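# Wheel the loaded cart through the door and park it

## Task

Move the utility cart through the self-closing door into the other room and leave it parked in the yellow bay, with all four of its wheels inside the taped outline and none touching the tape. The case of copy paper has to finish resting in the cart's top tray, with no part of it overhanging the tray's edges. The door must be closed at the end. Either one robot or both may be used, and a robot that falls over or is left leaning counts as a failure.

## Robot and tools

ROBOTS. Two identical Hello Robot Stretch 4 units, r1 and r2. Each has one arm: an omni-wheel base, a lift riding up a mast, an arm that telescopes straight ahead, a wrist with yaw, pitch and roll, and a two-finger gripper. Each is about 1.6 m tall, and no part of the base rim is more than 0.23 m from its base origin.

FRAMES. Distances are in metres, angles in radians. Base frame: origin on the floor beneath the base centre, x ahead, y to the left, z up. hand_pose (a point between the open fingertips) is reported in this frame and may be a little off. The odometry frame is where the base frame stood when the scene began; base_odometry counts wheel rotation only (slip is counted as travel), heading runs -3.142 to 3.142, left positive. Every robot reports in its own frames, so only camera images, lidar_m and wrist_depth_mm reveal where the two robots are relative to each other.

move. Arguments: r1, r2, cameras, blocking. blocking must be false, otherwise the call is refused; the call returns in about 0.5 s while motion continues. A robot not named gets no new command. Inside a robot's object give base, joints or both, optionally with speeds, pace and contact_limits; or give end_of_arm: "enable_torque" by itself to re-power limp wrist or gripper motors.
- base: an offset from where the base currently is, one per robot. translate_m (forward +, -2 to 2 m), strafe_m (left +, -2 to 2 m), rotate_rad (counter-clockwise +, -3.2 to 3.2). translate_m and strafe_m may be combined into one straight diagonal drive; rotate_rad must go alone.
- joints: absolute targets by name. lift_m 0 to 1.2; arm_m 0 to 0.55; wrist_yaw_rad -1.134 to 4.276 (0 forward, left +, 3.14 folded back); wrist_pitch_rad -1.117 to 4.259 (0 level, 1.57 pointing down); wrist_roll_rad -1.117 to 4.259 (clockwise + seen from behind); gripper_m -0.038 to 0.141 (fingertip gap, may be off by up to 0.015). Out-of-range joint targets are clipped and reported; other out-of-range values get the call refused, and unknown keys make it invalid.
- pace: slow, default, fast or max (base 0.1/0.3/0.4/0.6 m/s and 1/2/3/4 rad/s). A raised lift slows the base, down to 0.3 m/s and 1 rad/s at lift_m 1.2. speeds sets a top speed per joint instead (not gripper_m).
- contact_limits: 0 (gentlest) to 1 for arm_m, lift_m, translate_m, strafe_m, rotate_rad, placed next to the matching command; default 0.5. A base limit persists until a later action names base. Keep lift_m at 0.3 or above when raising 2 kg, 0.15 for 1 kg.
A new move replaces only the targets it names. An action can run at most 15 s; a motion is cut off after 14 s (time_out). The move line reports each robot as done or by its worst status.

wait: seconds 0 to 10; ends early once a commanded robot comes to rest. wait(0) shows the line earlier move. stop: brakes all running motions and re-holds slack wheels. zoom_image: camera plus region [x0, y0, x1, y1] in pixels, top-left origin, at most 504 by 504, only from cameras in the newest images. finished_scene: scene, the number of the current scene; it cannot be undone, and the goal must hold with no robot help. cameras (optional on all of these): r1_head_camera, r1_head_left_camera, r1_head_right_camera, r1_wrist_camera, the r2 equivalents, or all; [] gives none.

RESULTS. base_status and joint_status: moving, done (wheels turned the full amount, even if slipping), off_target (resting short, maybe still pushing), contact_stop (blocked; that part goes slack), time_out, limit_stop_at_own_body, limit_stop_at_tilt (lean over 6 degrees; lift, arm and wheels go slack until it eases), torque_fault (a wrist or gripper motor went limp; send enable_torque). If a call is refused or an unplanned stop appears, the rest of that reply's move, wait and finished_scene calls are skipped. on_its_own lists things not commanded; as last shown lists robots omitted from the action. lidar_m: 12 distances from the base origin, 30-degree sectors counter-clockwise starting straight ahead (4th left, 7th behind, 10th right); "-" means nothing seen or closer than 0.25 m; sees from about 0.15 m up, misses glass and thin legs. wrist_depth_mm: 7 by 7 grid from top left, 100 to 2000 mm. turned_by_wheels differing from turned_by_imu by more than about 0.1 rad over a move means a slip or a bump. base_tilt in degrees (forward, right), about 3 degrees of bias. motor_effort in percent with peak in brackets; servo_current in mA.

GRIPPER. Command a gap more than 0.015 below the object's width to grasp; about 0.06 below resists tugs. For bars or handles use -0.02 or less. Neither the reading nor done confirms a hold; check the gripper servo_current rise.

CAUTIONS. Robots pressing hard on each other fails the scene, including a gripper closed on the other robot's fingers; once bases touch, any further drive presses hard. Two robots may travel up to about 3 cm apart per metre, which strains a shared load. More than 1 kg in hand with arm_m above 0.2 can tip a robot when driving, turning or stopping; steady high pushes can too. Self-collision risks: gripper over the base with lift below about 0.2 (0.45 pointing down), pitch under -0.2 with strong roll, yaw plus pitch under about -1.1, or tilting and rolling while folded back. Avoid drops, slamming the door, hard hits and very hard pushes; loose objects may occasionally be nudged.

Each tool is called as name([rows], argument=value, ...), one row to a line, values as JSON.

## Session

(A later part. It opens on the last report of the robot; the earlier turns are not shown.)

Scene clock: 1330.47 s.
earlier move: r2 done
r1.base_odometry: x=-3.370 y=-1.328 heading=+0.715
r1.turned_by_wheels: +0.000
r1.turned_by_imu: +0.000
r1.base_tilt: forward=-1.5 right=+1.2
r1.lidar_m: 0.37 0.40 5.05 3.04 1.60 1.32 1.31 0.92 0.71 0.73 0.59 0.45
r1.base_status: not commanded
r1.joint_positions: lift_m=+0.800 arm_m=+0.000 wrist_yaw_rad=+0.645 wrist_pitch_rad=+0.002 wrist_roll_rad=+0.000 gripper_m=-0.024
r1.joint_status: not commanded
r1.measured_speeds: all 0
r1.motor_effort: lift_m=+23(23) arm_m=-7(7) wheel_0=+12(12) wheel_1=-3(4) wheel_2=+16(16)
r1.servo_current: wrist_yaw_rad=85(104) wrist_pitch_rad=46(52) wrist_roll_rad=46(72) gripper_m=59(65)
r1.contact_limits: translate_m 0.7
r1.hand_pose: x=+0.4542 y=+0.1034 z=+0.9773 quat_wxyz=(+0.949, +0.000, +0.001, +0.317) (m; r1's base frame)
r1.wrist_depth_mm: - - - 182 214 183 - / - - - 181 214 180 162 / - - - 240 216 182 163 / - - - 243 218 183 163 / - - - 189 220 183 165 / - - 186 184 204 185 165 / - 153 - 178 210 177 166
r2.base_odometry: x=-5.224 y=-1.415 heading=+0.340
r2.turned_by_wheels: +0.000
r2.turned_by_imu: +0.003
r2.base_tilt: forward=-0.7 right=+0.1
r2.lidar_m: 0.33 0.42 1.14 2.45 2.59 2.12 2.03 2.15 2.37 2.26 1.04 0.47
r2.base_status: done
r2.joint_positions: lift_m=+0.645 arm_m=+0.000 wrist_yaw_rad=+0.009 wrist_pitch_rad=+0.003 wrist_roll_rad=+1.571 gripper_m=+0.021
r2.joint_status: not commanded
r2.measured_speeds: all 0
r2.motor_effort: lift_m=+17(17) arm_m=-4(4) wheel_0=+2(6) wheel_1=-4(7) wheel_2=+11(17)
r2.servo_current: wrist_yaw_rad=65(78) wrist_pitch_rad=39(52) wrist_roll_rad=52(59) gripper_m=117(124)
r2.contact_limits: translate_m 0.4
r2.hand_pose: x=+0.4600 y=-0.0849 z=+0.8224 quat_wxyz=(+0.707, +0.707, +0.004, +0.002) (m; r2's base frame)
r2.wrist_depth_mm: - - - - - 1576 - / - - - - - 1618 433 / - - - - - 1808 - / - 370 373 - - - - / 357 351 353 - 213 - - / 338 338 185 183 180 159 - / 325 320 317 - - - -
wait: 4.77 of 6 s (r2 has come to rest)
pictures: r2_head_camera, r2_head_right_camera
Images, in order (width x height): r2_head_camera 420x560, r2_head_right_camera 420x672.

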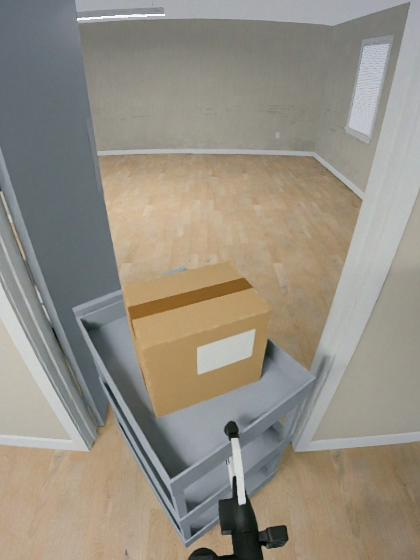

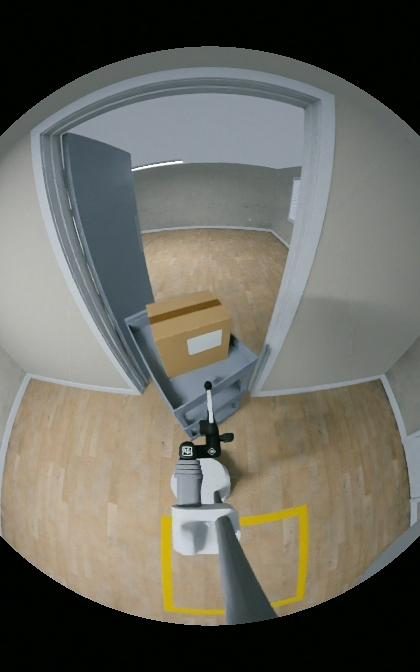

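move(blocking=false, r2={"base":{"translate_m":-0.45},"contact_limits":{"translate_m":0.4},"pace":"slow"}, cameras=[])

wait(seconds=7, cameras=["r2_head_camera","r2_head_right_camera"])

Scene clock: 1337.50 s.
move: r2 moving
r1: as last shown
r1.base_tilt: forward=-1.6 right=+1.2
r1.lidar_m: 0.41 0.39 5.06 3.03 1.61 1.33 1.30 0.90 0.73 0.72 0.60 0.45
r1.servo_current: wrist_yaw_rad=98(98) wrist_pitch_rad=39(46) wrist_roll_rad=46(52) gripper_m=52(59)
r1.contact_limits: translate_m 0.7
r1.wrist_depth_mm: - - - 182 213 184 - / - - - 181 214 180 162 / - - - 240 216 182 163 / - - - 243 217 183 164 / - - - 189 220 183 165 / - - 186 184 204 185 165 / - 153 - 178 211 177 166
r2.base_odometry: x=-5.235 y=-1.419 heading=+0.340
r2.turned_by_wheels: +0.001
r2.turned_by_imu: +0.001
r2.base_tilt: forward=-0.7 right=+0.1
r2.lidar_m: 0.32 0.42 1.15 2.43 2.58 2.10 2.03 2.14 2.35 2.28 1.06 0.45
r2.base_status: translate_m moving
r2.joint_positions: lift_m=+0.645 arm_m=+0.000 wrist_yaw_rad=+0.009 wrist_pitch_rad=+0.003 wrist_roll_rad=+1.571 gripper_m=+0.021
r2.joint_status: not commanded
r2.measured_speeds: translate_m=-0.048 strafe_m=+0.000 rotate_rad=+0.003 lift_m=+0.000 arm_m=+0.000 wrist_yaw_rad=+0.000 wrist_pitch_rad=+0.000 wrist_roll_rad=+0.000
r2.motor_effort: lift_m=+17(17) arm_m=-4(4) wheel_0=-2(5) wheel_1=-6(8) wheel_2=+16(17)
r2.servo_current: wrist_yaw_rad=52(72) wrist_pitch_rad=46(46) wrist_roll_rad=52(65) gripper_m=111(124)
r2.contact_limits: translate_m 0.4
r2.hand_pose: x=+0.4600 y=-0.0849 z=+0.8224 quat_wxyz=(+0.707, +0.707, +0.004, +0.002) (m; r2's base frame)
r2.wrist_depth_mm: - - - - - 1576 - / - - - - - 1618 433 / - - - - - 1808 - / - 370 373 - - - - / 359 353 355 - 212 - - / 340 338 185 182 180 159 - / 325 322 317 - - - -
pictures: none
No camera images: "cameras" was empty.

Scene clock: 1342.77 s.
earlier move: r2 done
r1.base_odometry: x=-3.370 y=-1.328 heading=+0.715
r1.turned_by_wheels: +0.000
r1.turned_by_imu: +0.000
r1.base_tilt: forward=-1.6 right=+1.2
r1.lidar_m: 0.40 0.41 5.07 3.07 1.59 1.31 1.32 0.90 0.70 0.72 0.59 0.45
r1.base_status: not commanded
r1.joint_positions: lift_m=+0.800 arm_m=+0.000 wrist_yaw_rad=+0.645 wrist_pitch_rad=+0.002 wrist_roll_rad=+0.000 gripper_m=-0.024
r1.joint_status: not commanded
r1.measured_speeds: all 0
r1.motor_effort: lift_m=+23(23) arm_m=-7(7) wheel_0=+11(12) wheel_1=-4(4) wheel_2=+16(16)
r1.servo_current: wrist_yaw_rad=98(104) wrist_pitch_rad=39(52) wrist_roll_rad=52(65) gripper_m=59(65)
r1.contact_limits: translate_m 0.7
r1.hand_pose: x=+0.4542 y=+0.1034 z=+0.9773 quat_wxyz=(+0.949, +0.000, +0.001, +0.317) (m; r1's base frame)
r1.wrist_depth_mm: - - - 182 213 183 - / - - - 181 214 180 162 / - - - 240 216 182 163 / - - - 244 217 182 164 / - - - 189 220 183 165 / - - 185 183 203 185 165 / - 153 - 178 211 177 165
r2.base_odometry: x=-5.648 y=-1.565 heading=+0.340
r2.turned_by_wheels: +0.000
r2.turned_by_imu: +0.003
r2.base_tilt: forward=-0.7 right=+0.1
r2.lidar_m: 0.31 0.40 1.78 2.47 2.19 1.66 1.61 1.68 2.32 2.25 1.68 0.49
r2.base_status: done
r2.joint_positions: lift_m=+0.645 arm_m=+0.000 wrist_yaw_rad=+0.009 wrist_pitch_rad=+0.003 wrist_roll_rad=+1.571 gripper_m=+0.021
r2.joint_status: not commanded
r2.measured_speeds: all 0
r2.motor_effort: lift_m=+17(17) arm_m=-4(4) wheel_0=+1(7) wheel_1=-5(8) wheel_2=+9(17)
r2.servo_current: wrist_yaw_rad=59(72) wrist_pitch_rad=39(52) wrist_roll_rad=65(65) gripper_m=117(124)
r2.contact_limits: translate_m 0.4
r2.hand_pose: x=+0.4600 y=-0.0849 z=+0.8224 quat_wxyz=(+0.707, +0.707, +0.004, +0.002) (m; r2's base frame)
r2.wrist_depth_mm: - - - - - - - / - - - - - 1661 427 / - - - - - 1661 473 / - 392 389 - - 1808 - / 373 364 364 - - - - / 338 338 184 182 179 160 - / 322 315 172 - - - -
wait: 5.27 of 7 s (r2 has come to rest)
pictures: r2_head_camera, r2_head_right_camera
Images, in order (width x height): r2_head_camera 420x560, r2_head_right_camera 420x672.

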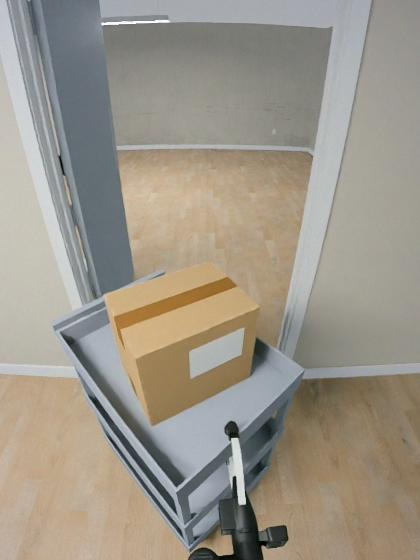

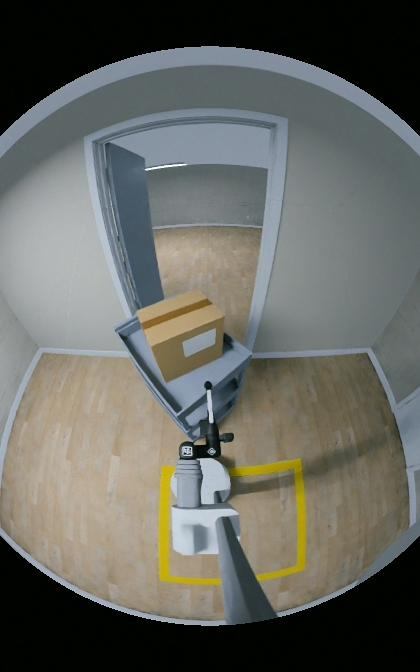

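move(blocking=false, r2={"base":{"rotate_rad":0.28},"pace":"slow"}, cameras=[])

wait(seconds=3, cameras=["r2_head_camera"])

move(blocking=false, r2={"base":{"translate_m":-0.35,"strafe_m":-0.1},"contact_limits":{"translate_m":0.4},"pace":"slow"}, cameras=[])

wait(seconds=6, cameras=["r2_head_camera","r2_head_right_camera","r2_head_left_camera"])

Scene clock: 1354.27 s.
move: r2 moving
r1: as last shown
r1.lidar_m: 0.40 0.42 5.05 3.04 1.61 1.32 1.29 0.91 0.73 0.72 0.57 0.44
r1.motor_effort: lift_m=+23(23) arm_m=-7(7) wheel_0=+12(12) wheel_1=-4(4) wheel_2=+16(16)
r1.servo_current: wrist_yaw_rad=78(98) wrist_pitch_rad=39(46) wrist_roll_rad=52(65) gripper_m=52(59)
r1.contact_limits: translate_m 0.7
r1.wrist_depth_mm: - - - 182 213 184 - / - - - 181 214 180 162 / - - - 240 216 182 163 / - - - 243 217 182 164 / - - - 189 219 183 164 / - - 185 184 204 185 165 / - 153 - 178 210 177 166
r2.base_odometry: x=-5.648 y=-1.565 heading=+0.463
r2.turned_by_wheels: +0.123
r2.turned_by_imu: +0.116
r2.base_tilt: forward=-0.7 right=+0.1
r2.lidar_m: 0.31 0.48 2.05 2.47 1.99 1.62 1.60 1.78 2.27 2.23 1.51 0.41
r2.base_status: rotate_rad moving
r2.joint_positions: lift_m=+0.645 arm_m=+0.000 wrist_yaw_rad=-0.019 wrist_pitch_rad=+0.003 wrist_roll_rad=+1.571 gripper_m=+0.021
r2.joint_status: not commanded
r2.measured_speeds: translate_m=-0.006 strafe_m=+0.004 rotate_rad=+0.489 lift_m=+0.000 arm_m=+0.000 wrist_yaw_rad=-0.071 wrist_pitch_rad=+0.000 wrist_roll_rad=+0.000
r2.motor_effort: lift_m=+17(17) arm_m=-2(4) wheel_0=-12(15) wheel_1=-8(10) wheel_2=-21(21)
r2.servo_current: wrist_yaw_rad=124(124) wrist_pitch_rad=39(46) wrist_roll_rad=46(59) gripper_m=117(124)
r2.hand_pose: x=+0.4576 y=-0.0928 z=+0.8224 quat_wxyz=(+0.707, +0.707, -0.006, -0.008) (m; r2's base frame)
r2.wrist_depth_mm: - - - - - - - / - - - - - 1618 427 / - - - - - 1661 - / - 382 379 - - 1921 - / 366 357 362 - 211 - - / 334 329 183 178 178 159 - / 320 315 168 - - - -
pictures: none
No camera images: "cameras" was empty.

Scene clock: 1355.10 s.
earlier move: r2 done
r1.base_odometry: x=-3.370 y=-1.328 heading=+0.715
r1.turned_by_wheels: +0.000
r1.turned_by_imu: +0.000
r1.base_tilt: forward=-1.6 right=+1.2
r1.lidar_m: 0.41 0.38 5.05 3.01 1.56 1.33 1.31 0.91 0.73 0.72 0.58 0.46
r1.base_status: not commanded
r1.joint_positions: lift_m=+0.800 arm_m=+0.000 wrist_yaw_rad=+0.645 wrist_pitch_rad=+0.002 wrist_roll_rad=+0.000 gripper_m=-0.024
r1.joint_status: not commanded
r1.measured_speeds: all 0
r1.motor_effort: lift_m=+23(23) arm_m=-7(7) wheel_0=+12(12) wheel_1=-4(4) wheel_2=+16(16)
r1.servo_current: wrist_yaw_rad=91(98) wrist_pitch_rad=46(52) wrist_roll_rad=33(65) gripper_m=59(59)
r1.contact_limits: translate_m 0.7
r1.hand_pose: x=+0.4542 y=+0.1034 z=+0.9773 quat_wxyz=(+0.949, +0.000, +0.001, +0.317) (m; r1's base frame)
r1.wrist_depth_mm: - - - 182 212 183 - / - - - 180 214 181 162 / - - - 240 216 182 163 / - - - 243 218 183 164 / - - - 189 219 185 165 / - - 185 184 203 185 165 / - 152 - 178 210 178 165
r2.base_odometry: x=-5.648 y=-1.565 heading=+0.619
r2.turned_by_wheels: +0.156
r2.turned_by_imu: +0.136
r2.base_tilt: forward=-0.7 right=+0.1
r2.lidar_m: 0.37 1.45 2.47 2.47 1.83 1.61 1.62 1.90 2.25 2.27 1.35 0.43
r2.base_status: done
r2.joint_positions: lift_m=+0.645 arm_m=+0.000 wrist_yaw_rad=-0.005 wrist_pitch_rad=+0.003 wrist_roll_rad=+1.571 gripper_m=+0.021
r2.joint_status: not commanded
r2.measured_speeds: all 0
r2.motor_effort: lift_m=+17(17) arm_m=+4(4) wheel_0=-1(17) wheel_1=-4(10) wheel_2=-8(26)
r2.servo_current: wrist_yaw_rad=52(124) wrist_pitch_rad=39(46) wrist_roll_rad=39(59) gripper_m=124(124)
r2.hand_pose: x=+0.4588 y=-0.0890 z=+0.8224 quat_wxyz=(+0.707, +0.707, -0.001, -0.003) (m; r2's base frame)
r2.wrist_depth_mm: - - - - - 1576 421 / - - - - - 1661 462 / 351 351 349 - - - - / 347 347 345 - 202 - - / 342 340 340 - - - - / 336 336 182 181 178 168 - / 332 330 330 - - 723 -
wait: 0.83 of 3 s (r2 has come to rest)
pictures: r2_head_camera
Images, in order (width x height): r2_head_camera 420x560.

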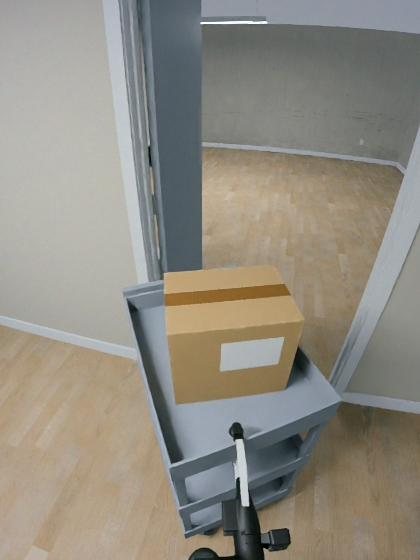

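Scene clock: 1355.60 s.
move: r2 moving
r1: as last shown
r1.lidar_m: 0.38 0.41 5.06 3.02 1.59 1.33 1.30 0.90 0.73 0.71 0.57 0.46
r1.motor_effort: lift_m=+23(23) arm_m=-7(7) wheel_0=+11(12) wheel_1=-4(4) wheel_2=+16(16)
r1.servo_current: wrist_yaw_rad=91(91) wrist_pitch_rad=46(46) wrist_roll_rad=65(65) gripper_m=59(59)
r1.contact_limits: translate_m 0.7
r1.wrist_depth_mm: - - - 182 213 183 - / - - - 181 215 180 162 / - - - 240 216 182 163 / - - - 243 218 183 164 / - - - 189 220 183 165 / - - 186 184 204 185 165 / - 153 - 178 210 177 165
r2.base_odometry: x=-5.655 y=-1.574 heading=+0.619
r2.turned_by_wheels: +0.000
r2.turned_by_imu: +0.000
r2.base_tilt: forward=-0.6 right=+0.1
r2.lidar_m: 0.36 1.46 2.47 2.50 1.83 1.60 1.61 1.88 2.23 2.24 1.39 0.43
r2.base_status: translate_m moving; strafe_m moving
r2.joint_positions: lift_m=+0.645 arm_m=+0.000 wrist_yaw_rad=+0.000 wrist_pitch_rad=+0.003 wrist_roll_rad=+1.571 gripper_m=+0.021
r2.joint_status: not commanded
r2.measured_speeds: translate_m=-0.043 strafe_m=-0.014 rotate_rad=+0.008 lift_m=+0.000 arm_m=+0.000 wrist_yaw_rad=+0.038 wrist_pitch_rad=+0.000 wrist_roll_rad=+0.000
r2.motor_effort: lift_m=+17(17) arm_m=-1(4) wheel_0=-8(10) wheel_1=-8(11) wheel_2=+14(14)
r2.servo_current: wrist_yaw_rad=52(59) wrist_pitch_rad=46(46) wrist_roll_rad=46(52) gripper_m=117(124)
r2.contact_limits: translate_m 0.4
r2.hand_pose: x=+0.4594 y=-0.0873 z=+0.8224 quat_wxyz=(+0.707, +0.707, +0.001, -0.001) (m; r2's base frame)
r2.wrist_depth_mm: - - - - - 1576 415 / - - - - - 1618 - / 353 349 349 - - - - / 349 349 347 - - - - / 343 345 345 - - - - / 340 342 185 182 179 159 - / 338 338 336 - - 699 -
pictures: none
No camera images: "cameras" was empty.

Scene clock: 1360.00 s.
earlier move: r2 done
r1.base_odometry: x=-3.370 y=-1.328 heading=+0.715
r1.turned_by_wheels: +0.000
r1.turned_by_imu: +0.000
r1.base_tilt: forward=-1.6 right=+1.2
r1.lidar_m: 0.37 0.40 5.04 3.05 1.61 1.31 1.31 0.91 0.74 0.74 0.61 0.46
r1.base_status: not commanded
r1.joint_positions: lift_m=+0.800 arm_m=+0.000 wrist_yaw_rad=+0.645 wrist_pitch_rad=+0.002 wrist_roll_rad=+0.000 gripper_m=-0.024
r1.joint_status: not commanded
r1.measured_speeds: all 0
r1.motor_effort: lift_m=+23(23) arm_m=-7(7) wheel_0=+11(12) wheel_1=-4(4) wheel_2=+16(16)
r1.servo_current: wrist_yaw_rad=72(104) wrist_pitch_rad=39(52) wrist_roll_rad=39(65) gripper_m=59(65)
r1.contact_limits: translate_m 0.7
r1.hand_pose: x=+0.4542 y=+0.1034 z=+0.9773 quat_wxyz=(+0.949, +0.000, +0.001, +0.317) (m; r1's base frame)
r1.wrist_depth_mm: - - - 182 213 183 - / - - - 181 214 180 162 / - - - 242 216 182 163 / - - - 243 218 182 164 / - - - 189 219 184 164 / - - 186 184 205 184 165 / - 153 - 178 210 176 165
r2.base_odometry: x=-5.874 y=-1.849 heading=+0.619
r2.turned_by_wheels: +0.001
r2.turned_by_imu: +0.003
r2.base_tilt: forward=-0.6 right=+0.1
r2.lidar_m: 0.29 0.42 2.65 2.47 1.48 1.29 1.32 1.56 2.05 2.09 1.73 0.43
r2.base_status: done
r2.joint_positions: lift_m=+0.645 arm_m=+0.000 wrist_yaw_rad=+0.010 wrist_pitch_rad=+0.003 wrist_roll_rad=+1.571 gripper_m=+0.021
r2.joint_status: not commanded
r2.measured_speeds: all 0
r2.motor_effort: lift_m=+17(18) arm_m=-4(5) wheel_0=+1(10) wheel_1=-3(11) wheel_2=+8(19)
r2.servo_current: wrist_yaw_rad=59(72) wrist_pitch_rad=46(52) wrist_roll_rad=46(65) gripper_m=111(124)
r2.contact_limits: translate_m 0.4
r2.hand_pose: x=+0.4602 y=-0.0847 z=+0.8224 quat_wxyz=(+0.707, +0.707, +0.004, +0.002) (m; r2's base frame)
r2.wrist_depth_mm: - - - - - - - / - - - - - 1618 430 / - - - - - 1618 480 / - 392 389 - - 1983 - / 373 362 364 - 212 - - / 345 340 185 182 179 159 - / 322 319 172 - - 707 -
wait: 4.40 of 6 s (r2 has come to rest)
pictures: r2_head_camera, r2_head_left_camera, r2_head_right_camera
Images, in order (width x height): r2_head_camera 420x560, r2_head_left_camera 420x672, r2_head_right_camera 420x672.

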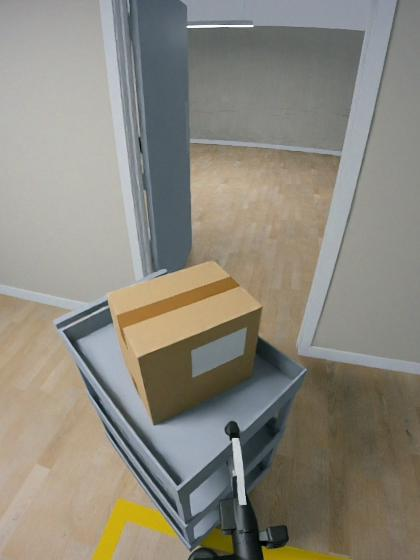

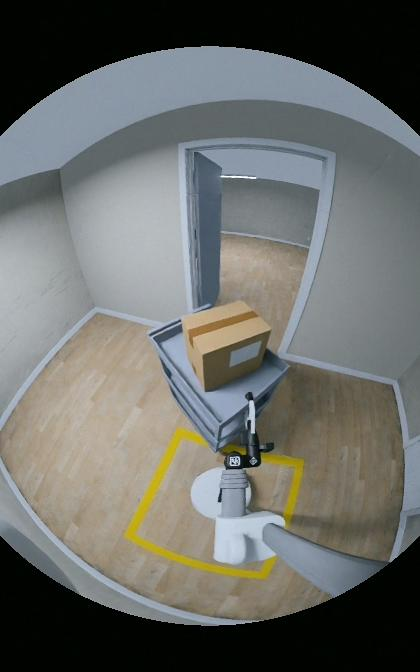

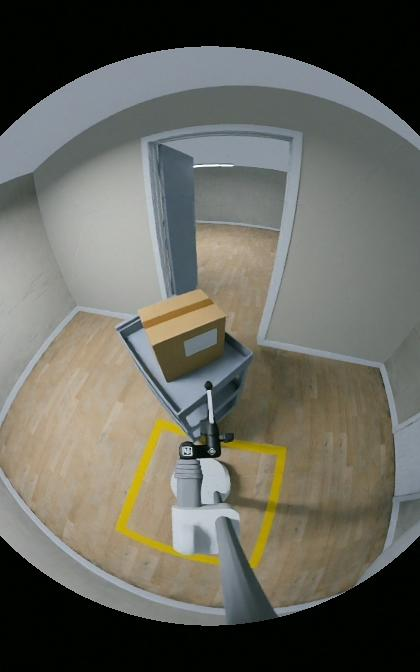

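move(blocking=false, r2={"base":{"translate_m":-0.45},"contact_limits":{"translate_m":0.4},"pace":"slow"}, cameras=[])

wait(seconds=7, cameras=["r2_head_camera","r2_head_left_camera"])

Scene clock: 1368.33 s.
move: r2 moving
r1: as last shown
r1.lidar_m: 0.35 0.41 5.07 3.06 1.61 1.33 1.31 0.89 0.74 0.73 0.57 0.45
r1.motor_effort: lift_m=+23(23) arm_m=-7(7) wheel_0=+12(12) wheel_1=-4(4) wheel_2=+16(16)
r1.servo_current: wrist_yaw_rad=85(98) wrist_pitch_rad=39(52) wrist_roll_rad=52(59) gripper_m=59(59)
r1.contact_limits: translate_m 0.7
r1.wrist_depth_mm: - - - 182 213 183 - / - - - 181 216 180 163 / - - - 241 216 182 163 / - - - 243 218 183 164 / - - - 189 218 184 164 / - - 186 184 203 185 165 / - 153 - 179 210 177 165
r2.base_odometry: x=-5.885 y=-1.856 heading=+0.620
r2.turned_by_wheels: +0.000
r2.turned_by_imu: +0.001
r2.base_tilt: forward=-0.6 right=+0.1
r2.lidar_m: 0.31 0.40 2.67 2.45 1.48 1.29 1.29 1.56 2.03 2.06 1.74 0.51
r2.base_status: translate_m moving
r2.joint_positions: lift_m=+0.645 arm_m=+0.000 wrist_yaw_rad=+0.010 wrist_pitch_rad=+0.003 wrist_roll_rad=+1.571 gripper_m=+0.021
r2.joint_status: not commanded
r2.measured_speeds: translate_m=-0.049 strafe_m=+0.000 rotate_rad=-0.004 lift_m=+0.000 arm_m=+0.000 wrist_yaw_rad=+0.000 wrist_pitch_rad=+0.000 wrist_roll_rad=+0.000
r2.motor_effort: lift_m=+17(18) arm_m=-4(4) wheel_0=-3(4) wheel_1=-7(7) wheel_2=+13(15)
r2.servo_current: wrist_yaw_rad=59(72) wrist_pitch_rad=46(46) wrist_roll_rad=46(65) gripper_m=111(117)
r2.contact_limits: translate_m 0.4
r2.hand_pose: x=+0.4602 y=-0.0847 z=+0.8224 quat_wxyz=(+0.707, +0.707, +0.004, +0.002) (m; r2's base frame)
r2.wrist_depth_mm: - - - - - - - / - - - - - 1661 433 / - - - - - 1618 477 / - 392 389 - - 1921 - / 375 364 366 - 212 - - / 345 336 185 181 179 158 - / 322 320 171 - - 707 -
pictures: none
No camera images: "cameras" was empty.

Scene clock: 1373.60 s.
earlier move: r2 done
r1.base_odometry: x=-3.370 y=-1.328 heading=+0.715
r1.turned_by_wheels: +0.000
r1.turned_by_imu: +0.000
r1.base_tilt: forward=-1.6 right=+1.2
r1.lidar_m: 0.39 0.38 5.06 3.02 1.60 1.31 1.30 0.92 0.72 0.73 0.58 0.44
r1.base_status: not commanded
r1.joint_positions: lift_m=+0.800 arm_m=+0.000 wrist_yaw_rad=+0.645 wrist_pitch_rad=+0.002 wrist_roll_rad=+0.000 gripper_m=-0.024
r1.joint_status: not commanded
r1.measured_speeds: all 0
r1.motor_effort: lift_m=+23(23) arm_m=-7(7) wheel_0=+12(12) wheel_1=-4(4) wheel_2=+16(16)
r1.servo_current: wrist_yaw_rad=98(104) wrist_pitch_rad=46(52) wrist_roll_rad=52(72) gripper_m=52(65)
r1.contact_limits: translate_m 0.7
r1.hand_pose: x=+0.4542 y=+0.1034 z=+0.9773 quat_wxyz=(+0.949, +0.000, +0.001, +0.317) (m; r1's base frame)
r1.wrist_depth_mm: - - - 182 213 183 - / - - - 181 215 181 162 / - - - 240 216 182 162 / - - - 243 218 183 164 / - - - 189 220 184 164 / - - 186 183 204 185 165 / - 153 - 178 211 177 165
r2.base_odometry: x=-6.241 y=-2.110 heading=+0.619
r2.turned_by_wheels: +0.000
r2.turned_by_imu: +0.000
r2.base_tilt: forward=-0.7 right=+0.1
r2.lidar_m: 0.31 0.38 2.79 1.69 1.00 0.87 0.87 1.05 1.91 1.94 2.21 0.50
r2.base_status: done
r2.joint_positions: lift_m=+0.645 arm_m=+0.000 wrist_yaw_rad=+0.003 wrist_pitch_rad=+0.003 wrist_roll_rad=+1.571 gripper_m=+0.021
r2.joint_status: not commanded
r2.measured_speeds: all 0
r2.motor_effort: lift_m=+18(18) arm_m=-4(4) wheel_0=-4(12) wheel_1=-5(9) wheel_2=+7(15)
r2.servo_current: wrist_yaw_rad=39(72) wrist_pitch_rad=39(52) wrist_roll_rad=59(65) gripper_m=124(130)
r2.contact_limits: translate_m 0.4
r2.hand_pose: x=+0.4596 y=-0.0866 z=+0.8224 quat_wxyz=(+0.707, +0.707, +0.002, +0.000) (m; r2's base frame)
r2.wrist_depth_mm: - - - - - 1464 1118 / 1576 - - - - 1661 424 / 1661 - - - - 1661 469 / 1808 415 413 - - 1808 - / 377 375 377 - - - - / 349 338 183 179 180 159 - / 322 317 168 - - 707 -
wait: 5.27 of 7 s (r2 has come to rest)
pictures: r2_head_camera, r2_head_left_camera
Images, in order (width x height): r2_head_camera 420x560, r2_head_left_camera 420x672.

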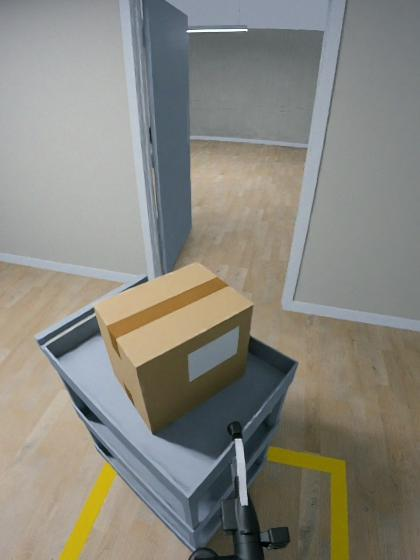

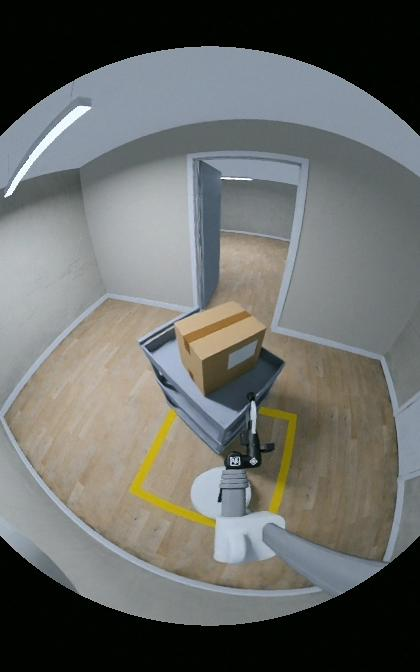

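move(blocking=false, r2={"base":{"translate_m":-0.38,"strafe_m":-0.08},"contact_limits":{"translate_m":0.4},"pace":"slow"}, cameras=[])

wait(seconds=7, cameras=["r2_head_camera","r2_head_left_camera","r2_head_right_camera"])

Scene clock: 1391.23 s.
move: r2 moving
r1: as last shown
r1.lidar_m: 0.40 0.40 5.07 3.04 1.59 1.32 1.32 0.91 0.73 0.73 0.60 0.44
r1.motor_effort: lift_m=+23(23) arm_m=-7(7) wheel_0=+11(12) wheel_1=-3(4) wheel_2=+16(16)
r1.servo_current: wrist_yaw_rad=91(98) wrist_pitch_rad=46(46) wrist_roll_rad=59(65) gripper_m=59(65)
r1.contact_limits: translate_m 0.7
r1.wrist_depth_mm: - - - 182 213 183 - / - - - 181 214 180 162 / - - - 240 216 182 163 / - - - 244 216 183 164 / - - - 189 219 183 164 / - - 186 184 204 185 165 / - 153 - 178 209 176 165
r2.base_odometry: x=-6.249 y=-2.119 heading=+0.619
r2.turned_by_wheels: +0.000
r2.turned_by_imu: +0.001
r2.base_tilt: forward=-0.7 right=+0.0
r2.lidar_m: 0.29 0.39 2.79 1.69 0.99 0.86 0.87 1.04 1.90 1.91 2.21 0.49
r2.base_status: translate_m moving; strafe_m moving
r2.joint_positions: lift_m=+0.645 arm_m=+0.000 wrist_yaw_rad=+0.003 wrist_pitch_rad=+0.003 wrist_roll_rad=+1.571 gripper_m=+0.021
r2.joint_status: not commanded
r2.measured_speeds: translate_m=-0.049 strafe_m=-0.010 rotate_rad=+0.002 lift_m=+0.000 arm_m=+0.000 wrist_yaw_rad=+0.000 wrist_pitch_rad=+0.000 wrist_roll_rad=+0.000
r2.motor_effort: lift_m=+17(18) arm_m=-4(4) wheel_0=-5(7) wheel_1=-5(10) wheel_2=+12(13)
r2.servo_current: wrist_yaw_rad=52(52) wrist_pitch_rad=39(46) wrist_roll_rad=46(59) gripper_m=117(117)
r2.contact_limits: translate_m 0.4
r2.hand_pose: x=+0.4596 y=-0.0866 z=+0.8224 quat_wxyz=(+0.707, +0.707, +0.002, +0.000) (m; r2's base frame)
r2.wrist_depth_mm: - - - - - 1499 1118 / 1618 - - - - 1661 424 / 1708 - - - - 1661 469 / 1756 413 410 - - 1808 - / 375 377 375 - - - - / 347 338 184 180 179 160 - / 322 317 168 - - 699 -
pictures: none
No camera images: "cameras" was empty.

Scene clock: 1395.87 s.
earlier move: r2 done
r1.base_odometry: x=-3.370 y=-1.328 heading=+0.715
r1.turned_by_wheels: +0.000
r1.turned_by_imu: +0.000
r1.base_tilt: forward=-1.6 right=+1.2
r1.lidar_m: 0.40 0.43 5.05 3.03 1.62 1.33 1.31 0.90 0.73 0.73 0.59 0.43
r1.base_status: not commanded
r1.joint_positions: lift_m=+0.800 arm_m=+0.000 wrist_yaw_rad=+0.645 wrist_pitch_rad=+0.002 wrist_roll_rad=+0.000 gripper_m=-0.024
r1.joint_status: not commanded
r1.measured_speeds: all 0
r1.motor_effort: lift_m=+23(23) arm_m=-7(7) wheel_0=+11(12) wheel_1=-3(4) wheel_2=+16(16)
r1.servo_current: wrist_yaw_rad=65(111) wrist_pitch_rad=39(52) wrist_roll_rad=46(72) gripper_m=52(65)
r1.contact_limits: translate_m 0.7
r1.hand_pose: x=+0.4542 y=+0.1034 z=+0.9773 quat_wxyz=(+0.949, +0.000, +0.001, +0.317) (m; r1's base frame)
r1.wrist_depth_mm: - - - 182 213 183 - / - - - 181 215 180 162 / - - - 241 216 182 163 / - - - 245 217 183 164 / - - - 189 220 183 164 / - - 185 183 204 185 165 / - 153 - 177 210 177 165
r2.base_odometry: x=-6.503 y=-2.396 heading=+0.620
r2.turned_by_wheels: +0.001
r2.turned_by_imu: +0.005
r2.base_tilt: forward=-0.6 right=+0.1
r2.lidar_m: 0.27 0.33 2.99 1.03 0.61 0.53 0.52 0.66 1.17 1.78 2.10 0.57
r2.base_status: done
r2.joint_positions: lift_m=+0.645 arm_m=+0.000 wrist_yaw_rad=+0.014 wrist_pitch_rad=+0.003 wrist_roll_rad=+1.571 gripper_m=+0.021
r2.joint_status: not commanded
r2.measured_speeds: all 0
r2.motor_effort: lift_m=+17(18) arm_m=-4(4) wheel_0=+4(10) wheel_1=-2(10) wheel_2=+12(17)
r2.servo_current: wrist_yaw_rad=78(91) wrist_pitch_rad=39(52) wrist_roll_rad=52(65) gripper_m=117(124)
r2.contact_limits: translate_m 0.4
r2.hand_pose: x=+0.4605 y=-0.0835 z=+0.8224 quat_wxyz=(+0.707, +0.707, +0.006, +0.004) (m; r2's base frame)
r2.wrist_depth_mm: - - - - - 1499 1098 / - - - - - 1537 1060 / - - - - - 1661 455 / - - - - - 1618 - / - 397 399 - - 1808 - / 373 355 182 177 181 160 - / 327 314 168 - - - -
wait: 4.63 of 7 s (r2 has come to rest)
pictures: r2_head_camera, r2_head_left_camera, r2_head_right_camera
Images, in order (width x height): r2_head_camera 420x560, r2_head_left_camera 420x672, r2_head_right_camera 420x672.

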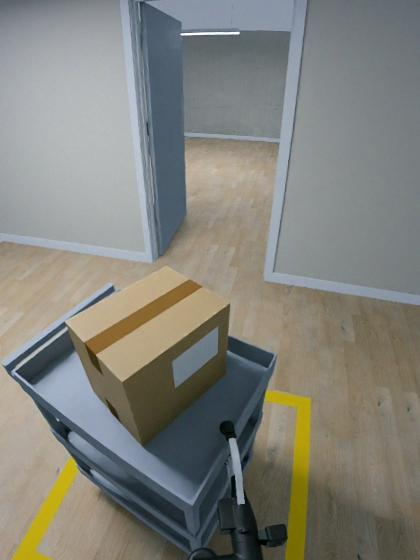

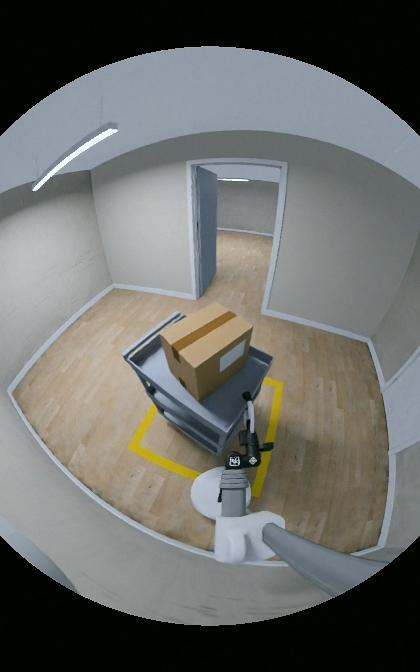

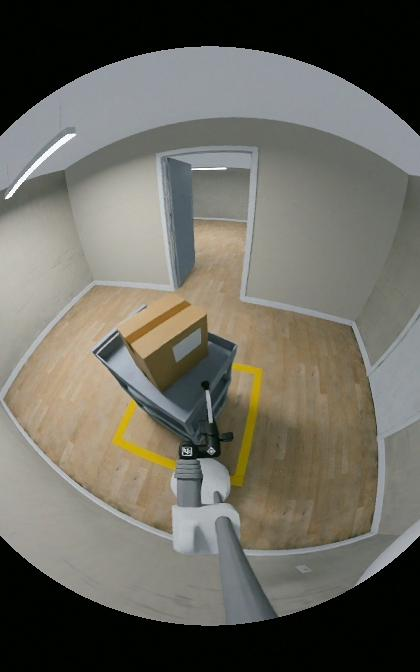

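move(blocking=false, r2={"base":{"translate_m":-0.04,"strafe_m":-0.11},"contact_limits":{"strafe_m":0.4},"pace":"slow"}, cameras=[])

wait(seconds=4, cameras=["r2_head_camera","r2_head_left_camera"])

Scene clock: 1407.40 s.
move: r2 moving
r1: as last shown
r1.lidar_m: 0.40 0.40 5.06 3.03 1.61 1.32 1.30 0.91 0.73 0.72 0.58 0.45
r1.motor_effort: lift_m=+23(23) arm_m=-7(7) wheel_0=+12(12) wheel_1=-4(4) wheel_2=+16(16)
r1.servo_current: wrist_yaw_rad=78(98) wrist_pitch_rad=39(46) wrist_roll_rad=39(65) gripper_m=52(59)
r1.contact_limits: translate_m 0.7
r1.wrist_depth_mm: - - - 182 213 183 - / - - - 181 214 180 163 / - - - 242 216 182 163 / - - - 243 217 183 164 / - - - 189 220 184 164 / - - 185 184 204 185 165 / - 153 - 178 211 177 165
r2.base_odometry: x=-6.500 y=-2.408 heading=+0.623
r2.turned_by_wheels: +0.003
r2.turned_by_imu: +0.003
r2.base_tilt: forward=-0.6 right=+0.0
r2.lidar_m: 0.25 0.33 3.01 1.05 0.63 0.52 0.52 0.65 1.22 1.73 2.08 0.60
r2.base_status: translate_m moving; strafe_m moving
r2.joint_positions: lift_m=+0.645 arm_m=+0.000 wrist_yaw_rad=+0.018 wrist_pitch_rad=+0.003 wrist_roll_rad=+1.571 gripper_m=+0.021
r2.joint_status: not commanded
r2.measured_speeds: translate_m=-0.016 strafe_m=-0.047 rotate_rad=-0.001 lift_m=+0.000 arm_m=+0.000 wrist_yaw_rad=+0.011 wrist_pitch_rad=+0.000 wrist_roll_rad=+0.000
r2.motor_effort: lift_m=+17(18) arm_m=-4(4) wheel_0=+19(20) wheel_1=-4(7) wheel_2=+17(17)
r2.servo_current: wrist_yaw_rad=98(98) wrist_pitch_rad=52(52) wrist_roll_rad=46(59) gripper_m=117(124)
r2.contact_limits: strafe_m 0.4
r2.hand_pose: x=+0.4608 y=-0.0823 z=+0.8224 quat_wxyz=(+0.707, +0.707, +0.007, +0.005) (m; r2's base frame)
r2.wrist_depth_mm: - - - - - 1464 1118 / - - - - - 1618 1098 / - - - - - 1618 449 / - - - - - 1661 - / - 399 397 - - 1756 - / 373 357 183 182 181 160 - / 327 315 168 - - - -
pictures: none
No camera images: "cameras" was empty.

Scene clock: 1409.33 s.
earlier move: r2 done
r1.base_odometry: x=-3.370 y=-1.328 heading=+0.715
r1.turned_by_wheels: +0.000
r1.turned_by_imu: +0.000
r1.base_tilt: forward=-1.6 right=+1.3
r1.lidar_m: 0.38 0.43 5.06 3.03 1.60 1.31 1.29 0.90 0.74 0.70 0.60 0.46
r1.base_status: not commanded
r1.joint_positions: lift_m=+0.800 arm_m=+0.000 wrist_yaw_rad=+0.645 wrist_pitch_rad=+0.002 wrist_roll_rad=+0.000 gripper_m=-0.024
r1.joint_status: not commanded
r1.measured_speeds: all 0
r1.motor_effort: lift_m=+23(23) arm_m=-7(7) wheel_0=+12(12) wheel_1=-4(4) wheel_2=+16(16)
r1.servo_current: wrist_yaw_rad=85(98) wrist_pitch_rad=33(46) wrist_roll_rad=65(65) gripper_m=59(59)
r1.contact_limits: translate_m 0.7
r1.hand_pose: x=+0.4542 y=+0.1034 z=+0.9773 quat_wxyz=(+0.949, +0.000, +0.001, +0.317) (m; r1's base frame)
r1.wrist_depth_mm: - - - 182 214 183 - / - - - 181 215 180 162 / - - - 240 217 182 163 / - - - 243 216 182 164 / - - - 189 219 183 165 / - - 186 183 203 185 165 / - 152 - 178 211 176 166
r2.base_odometry: x=-6.472 y=-2.508 heading=+0.622
r2.turned_by_wheels: -0.001
r2.turned_by_imu: +0.001
r2.base_tilt: forward=-0.7 right=+0.0
r2.lidar_m: 0.25 0.32 0.61 1.03 0.60 0.53 0.53 0.64 1.19 1.63 1.94 2.28
r2.base_status: done
r2.joint_positions: lift_m=+0.645 arm_m=+0.000 wrist_yaw_rad=+0.018 wrist_pitch_rad=+0.003 wrist_roll_rad=+1.571 gripper_m=+0.021
r2.joint_status: not commanded
r2.measured_speeds: all 0
r2.motor_effort: lift_m=+17(18) arm_m=-4(5) wheel_0=+12(20) wheel_1=+0(7) wheel_2=+9(18)
r2.servo_current: wrist_yaw_rad=104(117) wrist_pitch_rad=39(52) wrist_roll_rad=52(65) gripper_m=117(130)
r2.contact_limits: strafe_m 0.4
r2.hand_pose: x=+0.4608 y=-0.0822 z=+0.8224 quat_wxyz=(+0.707, +0.707, +0.007, +0.005) (m; r2's base frame)
r2.wrist_depth_mm: - - - - - 1618 1138 / - - - - - 1537 1138 / - - - - - 1708 1098 / - - - - - 1708 473 / - - - - - 1661 508 / - 384 184 178 181 521 - / 340 320 148 - - 1808 -
wait: 1.93 of 4 s (r2 has come to rest)
pictures: r2_head_camera, r2_head_left_camera
Images, in order (width x height): r2_head_camera 420x560, r2_head_left_camera 420x672.

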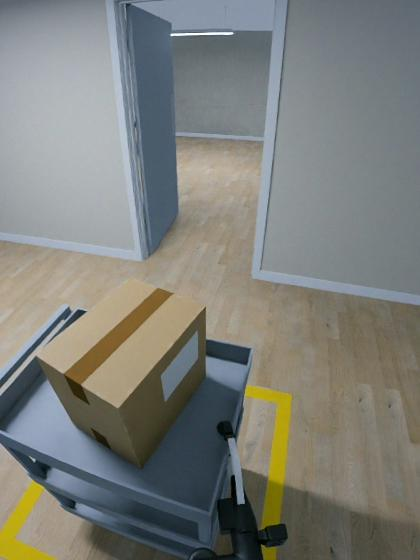

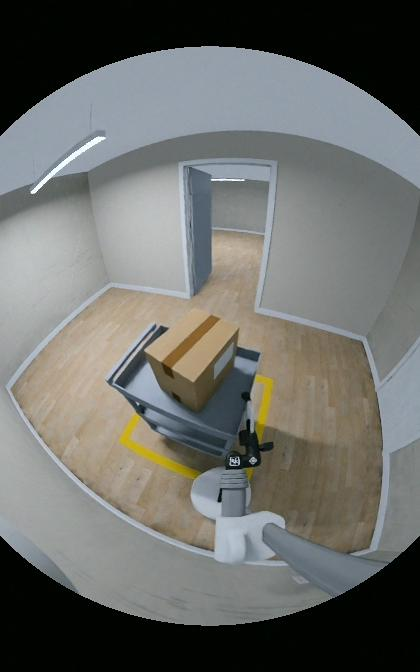

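move(blocking=false, r2={"joints":{"gripper_m":0.13}}, cameras=[])

wait(seconds=3, cameras=["r2_wrist_camera"])

move(blocking=false, r2={"base":{"strafe_m":-0.4,"translate_m":-0.08},"pace":"slow"}, cameras=[])

wait(seconds=6, cameras=["r2_head_camera","r2_head_left_camera"])

Scene clock: 1419.87 s.
move: r2 moving
r1: as last shown
r1.base_tilt: forward=-1.5 right=+1.2
r1.lidar_m: 0.35 0.41 5.07 3.07 1.61 1.33 1.30 0.90 0.73 0.72 0.57 0.43
r1.motor_effort: lift_m=+23(23) arm_m=-7(7) wheel_0=+11(12) wheel_1=-3(4) wheel_2=+16(16)
r1.servo_current: wrist_yaw_rad=91(91) wrist_pitch_rad=39(46) wrist_roll_rad=52(72) gripper_m=46(59)
r1.contact_limits: translate_m 0.7
r1.wrist_depth_mm: - - - 183 213 183 - / - - - 181 215 180 162 / - - - 240 216 182 163 / - - - 243 218 182 164 / - - - 189 220 184 165 / - - 186 185 204 185 165 / - 153 - 178 211 177 165
r2.base_odometry: x=-6.472 y=-2.508 heading=+0.622
r2.turned_by_wheels: +0.000
r2.turned_by_imu: +0.000
r2.base_tilt: forward=-0.7 right=+0.1
r2.lidar_m: 0.26 0.31 0.58 1.01 0.62 0.51 0.52 0.63 1.20 1.63 1.93 2.27
r2.base_status: not commanded
r2.joint_positions: lift_m=+0.645 arm_m=+0.000 wrist_yaw_rad=+0.018 wrist_pitch_rad=+0.003 wrist_roll_rad=+1.571 gripper_m=+0.040
r2.joint_status: gripper_m moving
r2.measured_speeds: translate_m=+0.000 strafe_m=+0.000 rotate_rad=-0.002 lift_m=+0.000 arm_m=+0.000 wrist_yaw_rad=+0.000 wrist_pitch_rad=+0.000 wrist_roll_rad=+0.000
r2.motor_effort: lift_m=+17(18) arm_m=-4(4) wheel_0=+11(12) wheel_1=+0(0) wheel_2=+7(10)
r2.servo_current: wrist_yaw_rad=111(111) wrist_pitch_rad=39(52) wrist_roll_rad=46(46) gripper_m=72(117)
r2.contact_limits: strafe_m 0.4
r2.hand_pose: x=+0.4608 y=-0.0822 z=+0.8224 quat_wxyz=(+0.707, +0.707, +0.007, +0.005) (m; r2's base frame)
r2.wrist_depth_mm: - - - - - 1618 1118 / - - - - - 1537 1118 / - - - - - 1618 1098 / - - - - - 1661 473 / - - - - - 1661 508 / - 389 186 180 181 530 - / 342 325 152 - - - -
pictures: none
No camera images: "cameras" was empty.

Scene clock: 1421.37 s.
earlier move: r2 done
r1.base_odometry: x=-3.370 y=-1.328 heading=+0.715
r1.turned_by_wheels: +0.000
r1.turned_by_imu: +0.000
r1.base_tilt: forward=-1.6 right=+1.2
r1.lidar_m: 0.39 0.42 5.07 3.03 1.61 1.32 1.29 0.89 0.72 0.73 0.58 0.46
r1.base_status: not commanded
r1.joint_positions: lift_m=+0.800 arm_m=+0.000 wrist_yaw_rad=+0.645 wrist_pitch_rad=+0.002 wrist_roll_rad=+0.000 gripper_m=-0.024
r1.joint_status: not commanded
r1.measured_speeds: all 0
r1.motor_effort: lift_m=+23(23) arm_m=-7(7) wheel_0=+12(12) wheel_1=-3(4) wheel_2=+16(16)
r1.servo_current: wrist_yaw_rad=85(104) wrist_pitch_rad=39(52) wrist_roll_rad=52(72) gripper_m=52(59)
r1.contact_limits: translate_m 0.7
r1.hand_pose: x=+0.4542 y=+0.1034 z=+0.9773 quat_wxyz=(+0.949, +0.000, +0.001, +0.317) (m; r1's base frame)
r1.wrist_depth_mm: - - - 182 213 183 - / - - - 180 215 181 163 / - - - 241 216 183 163 / - - - 243 218 183 164 / - - - 189 220 184 164 / - - 186 183 204 185 165 / - 153 - 178 211 177 165
r2.base_odometry: x=-6.472 y=-2.508 heading=+0.621
r2.turned_by_wheels: -0.001
r2.turned_by_imu: -0.001
r2.base_tilt: forward=-0.6 right=+0.1
r2.lidar_m: 0.25 0.30 0.61 1.01 0.60 0.51 0.52 0.66 1.21 1.65 1.94 2.27
r2.base_status: not commanded
r2.joint_positions: lift_m=+0.645 arm_m=+0.000 wrist_yaw_rad=+0.003 wrist_pitch_rad=+0.003 wrist_roll_rad=+1.571 gripper_m=+0.130
r2.joint_status: all done
r2.measured_speeds: all 0
r2.motor_effort: lift_m=+17(18) arm_m=-4(4) wheel_0=+3(12) wheel_1=+0(1) wheel_2=+5(10)
r2.servo_current: wrist_yaw_rad=52(111) wrist_pitch_rad=39(52) wrist_roll_rad=46(59) gripper_m=52(124)
r2.contact_limits: strafe_m 0.4
r2.hand_pose: x=+0.4596 y=-0.0866 z=+0.8225 quat_wxyz=(+0.707, +0.707, +0.002, +0.000) (m; r2's base frame)
r2.wrist_depth_mm: - - - - - 1499 1118 / - - - - - 1537 1118 / - - - - - 1661 1118 / - - - - - 1661 439 / - - - - - 1537 504 / - 392 194 - 193 530 - / 355 347 179 - - 1756 -
wait: 1.50 of 3 s (r2 has come to rest)
pictures: r2_wrist_camera
Images, in order (width x height): r2_wrist_camera 616x392.

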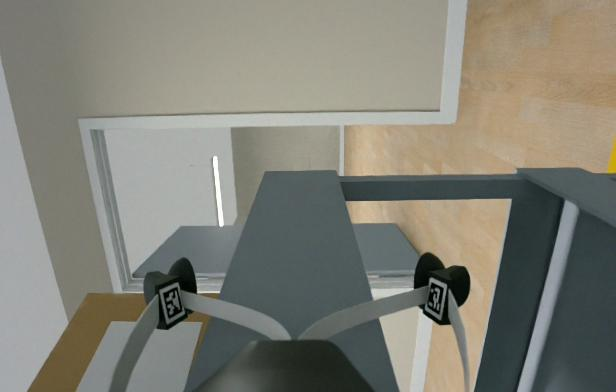

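Scene clock: 1421.87 s.
move: r2 moving
r1: as last shown
r1.lidar_m: 0.39 0.42 5.04 3.03 1.61 1.33 1.30 0.91 0.74 0.73 0.59 0.45
r1.motor_effort: lift_m=+23(23) arm_m=-7(7) wheel_0=+11(12) wheel_1=-4(4) wheel_2=+16(16)
r1.servo_current: wrist_yaw_rad=72(98) wrist_pitch_rad=46(52) wrist_roll_rad=65(65) gripper_m=59(59)
r1.contact_limits: translate_m 0.7
r1.wrist_depth_mm: - - - 182 213 183 - / - - - 181 215 180 163 / - - - 239 216 182 163 / - - - 243 217 183 164 / - - - 189 219 183 164 / - - 185 184 203 185 165 / - 153 - 178 210 176 166
r2.base_odometry: x=-6.466 y=-2.520 heading=+0.622
r2.turned_by_wheels: +0.001
r2.turned_by_imu: +0.001
r2.base_tilt: forward=-0.6 right=+0.0
r2.lidar_m: 0.25 0.29 0.59 1.05 0.61 0.52 0.53 0.65 1.19 1.63 1.95 2.28
r2.base_status: translate_m moving; strafe_m moving
r2.joint_positions: lift_m=+0.645 arm_m=+0.000 wrist_yaw_rad=+0.003 wrist_pitch_rad=+0.003 wrist_roll_rad=+1.571 gripper_m=+0.130
r2.joint_status: not commanded
r2.measured_speeds: translate_m=-0.010 strafe_m=-0.051 rotate_rad=+0.002 lift_m=+0.000 arm_m=+0.000 wrist_yaw_rad=+0.000 wrist_pitch_rad=+0.000 wrist_roll_rad=+0.000
r2.motor_effort: lift_m=+17(17) arm_m=-4(4) wheel_0=+7(10) wheel_1=-7(9) wheel_2=+7(8)
r2.servo_current: wrist_yaw_rad=39(46) wrist_pitch_rad=46(46) wrist_roll_rad=46(46) gripper_m=46(59)
r2.hand_pose: x=+0.4596 y=-0.0866 z=+0.8225 quat_wxyz=(+0.707, +0.707, +0.002, +0.000) (m; r2's base frame)
r2.wrist_depth_mm: - - - - - 1499 1098 / - - - - - 1537 1160 / - - - - - 1618 1138 / - - - - - 1618 436 / - - - - - 1576 504 / - 407 194 - 195 535 - / - 357 347 - - 1808 -
pictures: none
No camera images: "cameras" was empty.

Scene clock: 1426.67 s.
earlier move: r2 done
r1.base_odometry: x=-3.370 y=-1.328 heading=+0.715
r1.turned_by_wheels: +0.000
r1.turned_by_imu: +0.000
r1.base_tilt: forward=-1.6 right=+1.2
r1.lidar_m: 0.39 0.42 5.06 3.03 1.61 1.33 1.31 0.91 0.75 0.73 0.60 0.46
r1.base_status: not commanded
r1.joint_positions: lift_m=+0.800 arm_m=+0.000 wrist_yaw_rad=+0.645 wrist_pitch_rad=+0.002 wrist_roll_rad=+0.000 gripper_m=-0.024
r1.joint_status: not commanded
r1.measured_speeds: all 0
r1.motor_effort: lift_m=+23(23) arm_m=-7(7) wheel_0=+11(12) wheel_1=-3(4) wheel_2=+16(16)
r1.servo_current: wrist_yaw_rad=85(117) wrist_pitch_rad=46(52) wrist_roll_rad=46(65) gripper_m=59(65)
r1.contact_limits: translate_m 0.7
r1.hand_pose: x=+0.4542 y=+0.1034 z=+0.9773 quat_wxyz=(+0.949, +0.000, +0.001, +0.317) (m; r1's base frame)
r1.wrist_depth_mm: - - - 182 213 183 - / - - - 180 215 180 162 / - - - 241 215 182 163 / - - - 244 217 183 164 / - - - 189 220 183 164 / - - 186 185 204 185 165 / - 153 - 178 210 177 166
r2.base_odometry: x=-6.304 y=-2.880 heading=+0.621
r2.turned_by_wheels: +0.000
r2.turned_by_imu: +0.000
r2.base_tilt: forward=-0.6 right=+0.1
r2.lidar_m: 2.23 0.54 0.50 1.11 0.63 0.56 0.58 0.70 1.24 1.23 1.45 2.22
r2.base_status: done
r2.joint_positions: lift_m=+0.645 arm_m=+0.000 wrist_yaw_rad=+0.003 wrist_pitch_rad=+0.003 wrist_roll_rad=+1.571 gripper_m=+0.130
r2.joint_status: not commanded
r2.measured_speeds: all 0
r2.motor_effort: lift_m=+17(17) arm_m=-4(5) wheel_0=+5(11) wheel_1=-5(9) wheel_2=+7(8)
r2.servo_current: wrist_yaw_rad=52(65) wrist_pitch_rad=39(46) wrist_roll_rad=46(59) gripper_m=46(59)
r2.hand_pose: x=+0.4596 y=-0.0866 z=+0.8225 quat_wxyz=(+0.707, +0.707, +0.002, +0.000) (m; r2's base frame)
r2.wrist_depth_mm: - - - - - 1618 1138 / - - - - - 1499 1138 / - - - - - 1618 1138 / - - - - - 1618 1138 / - - - - - 1537 1118 / - - 217 - 220 1336 1138 / - - - - - 1808 1160
wait: 4.80 of 6 s (r2 has come to rest)
pictures: r2_head_camera, r2_head_left_camera
Images, in order (width x height): r2_head_camera 420x560, r2_head_left_camera 420x672.

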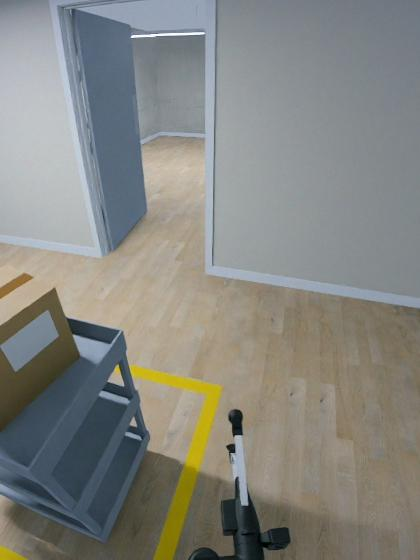

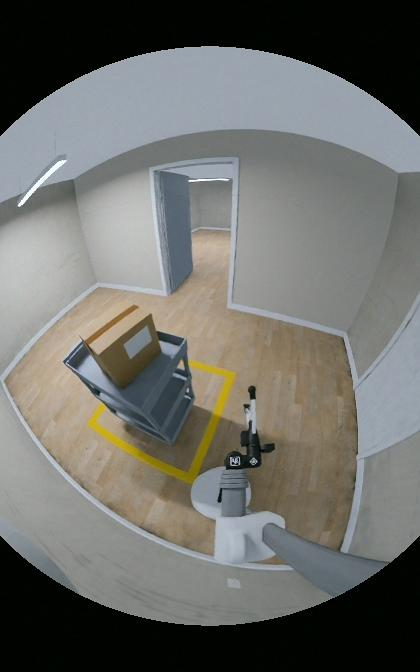

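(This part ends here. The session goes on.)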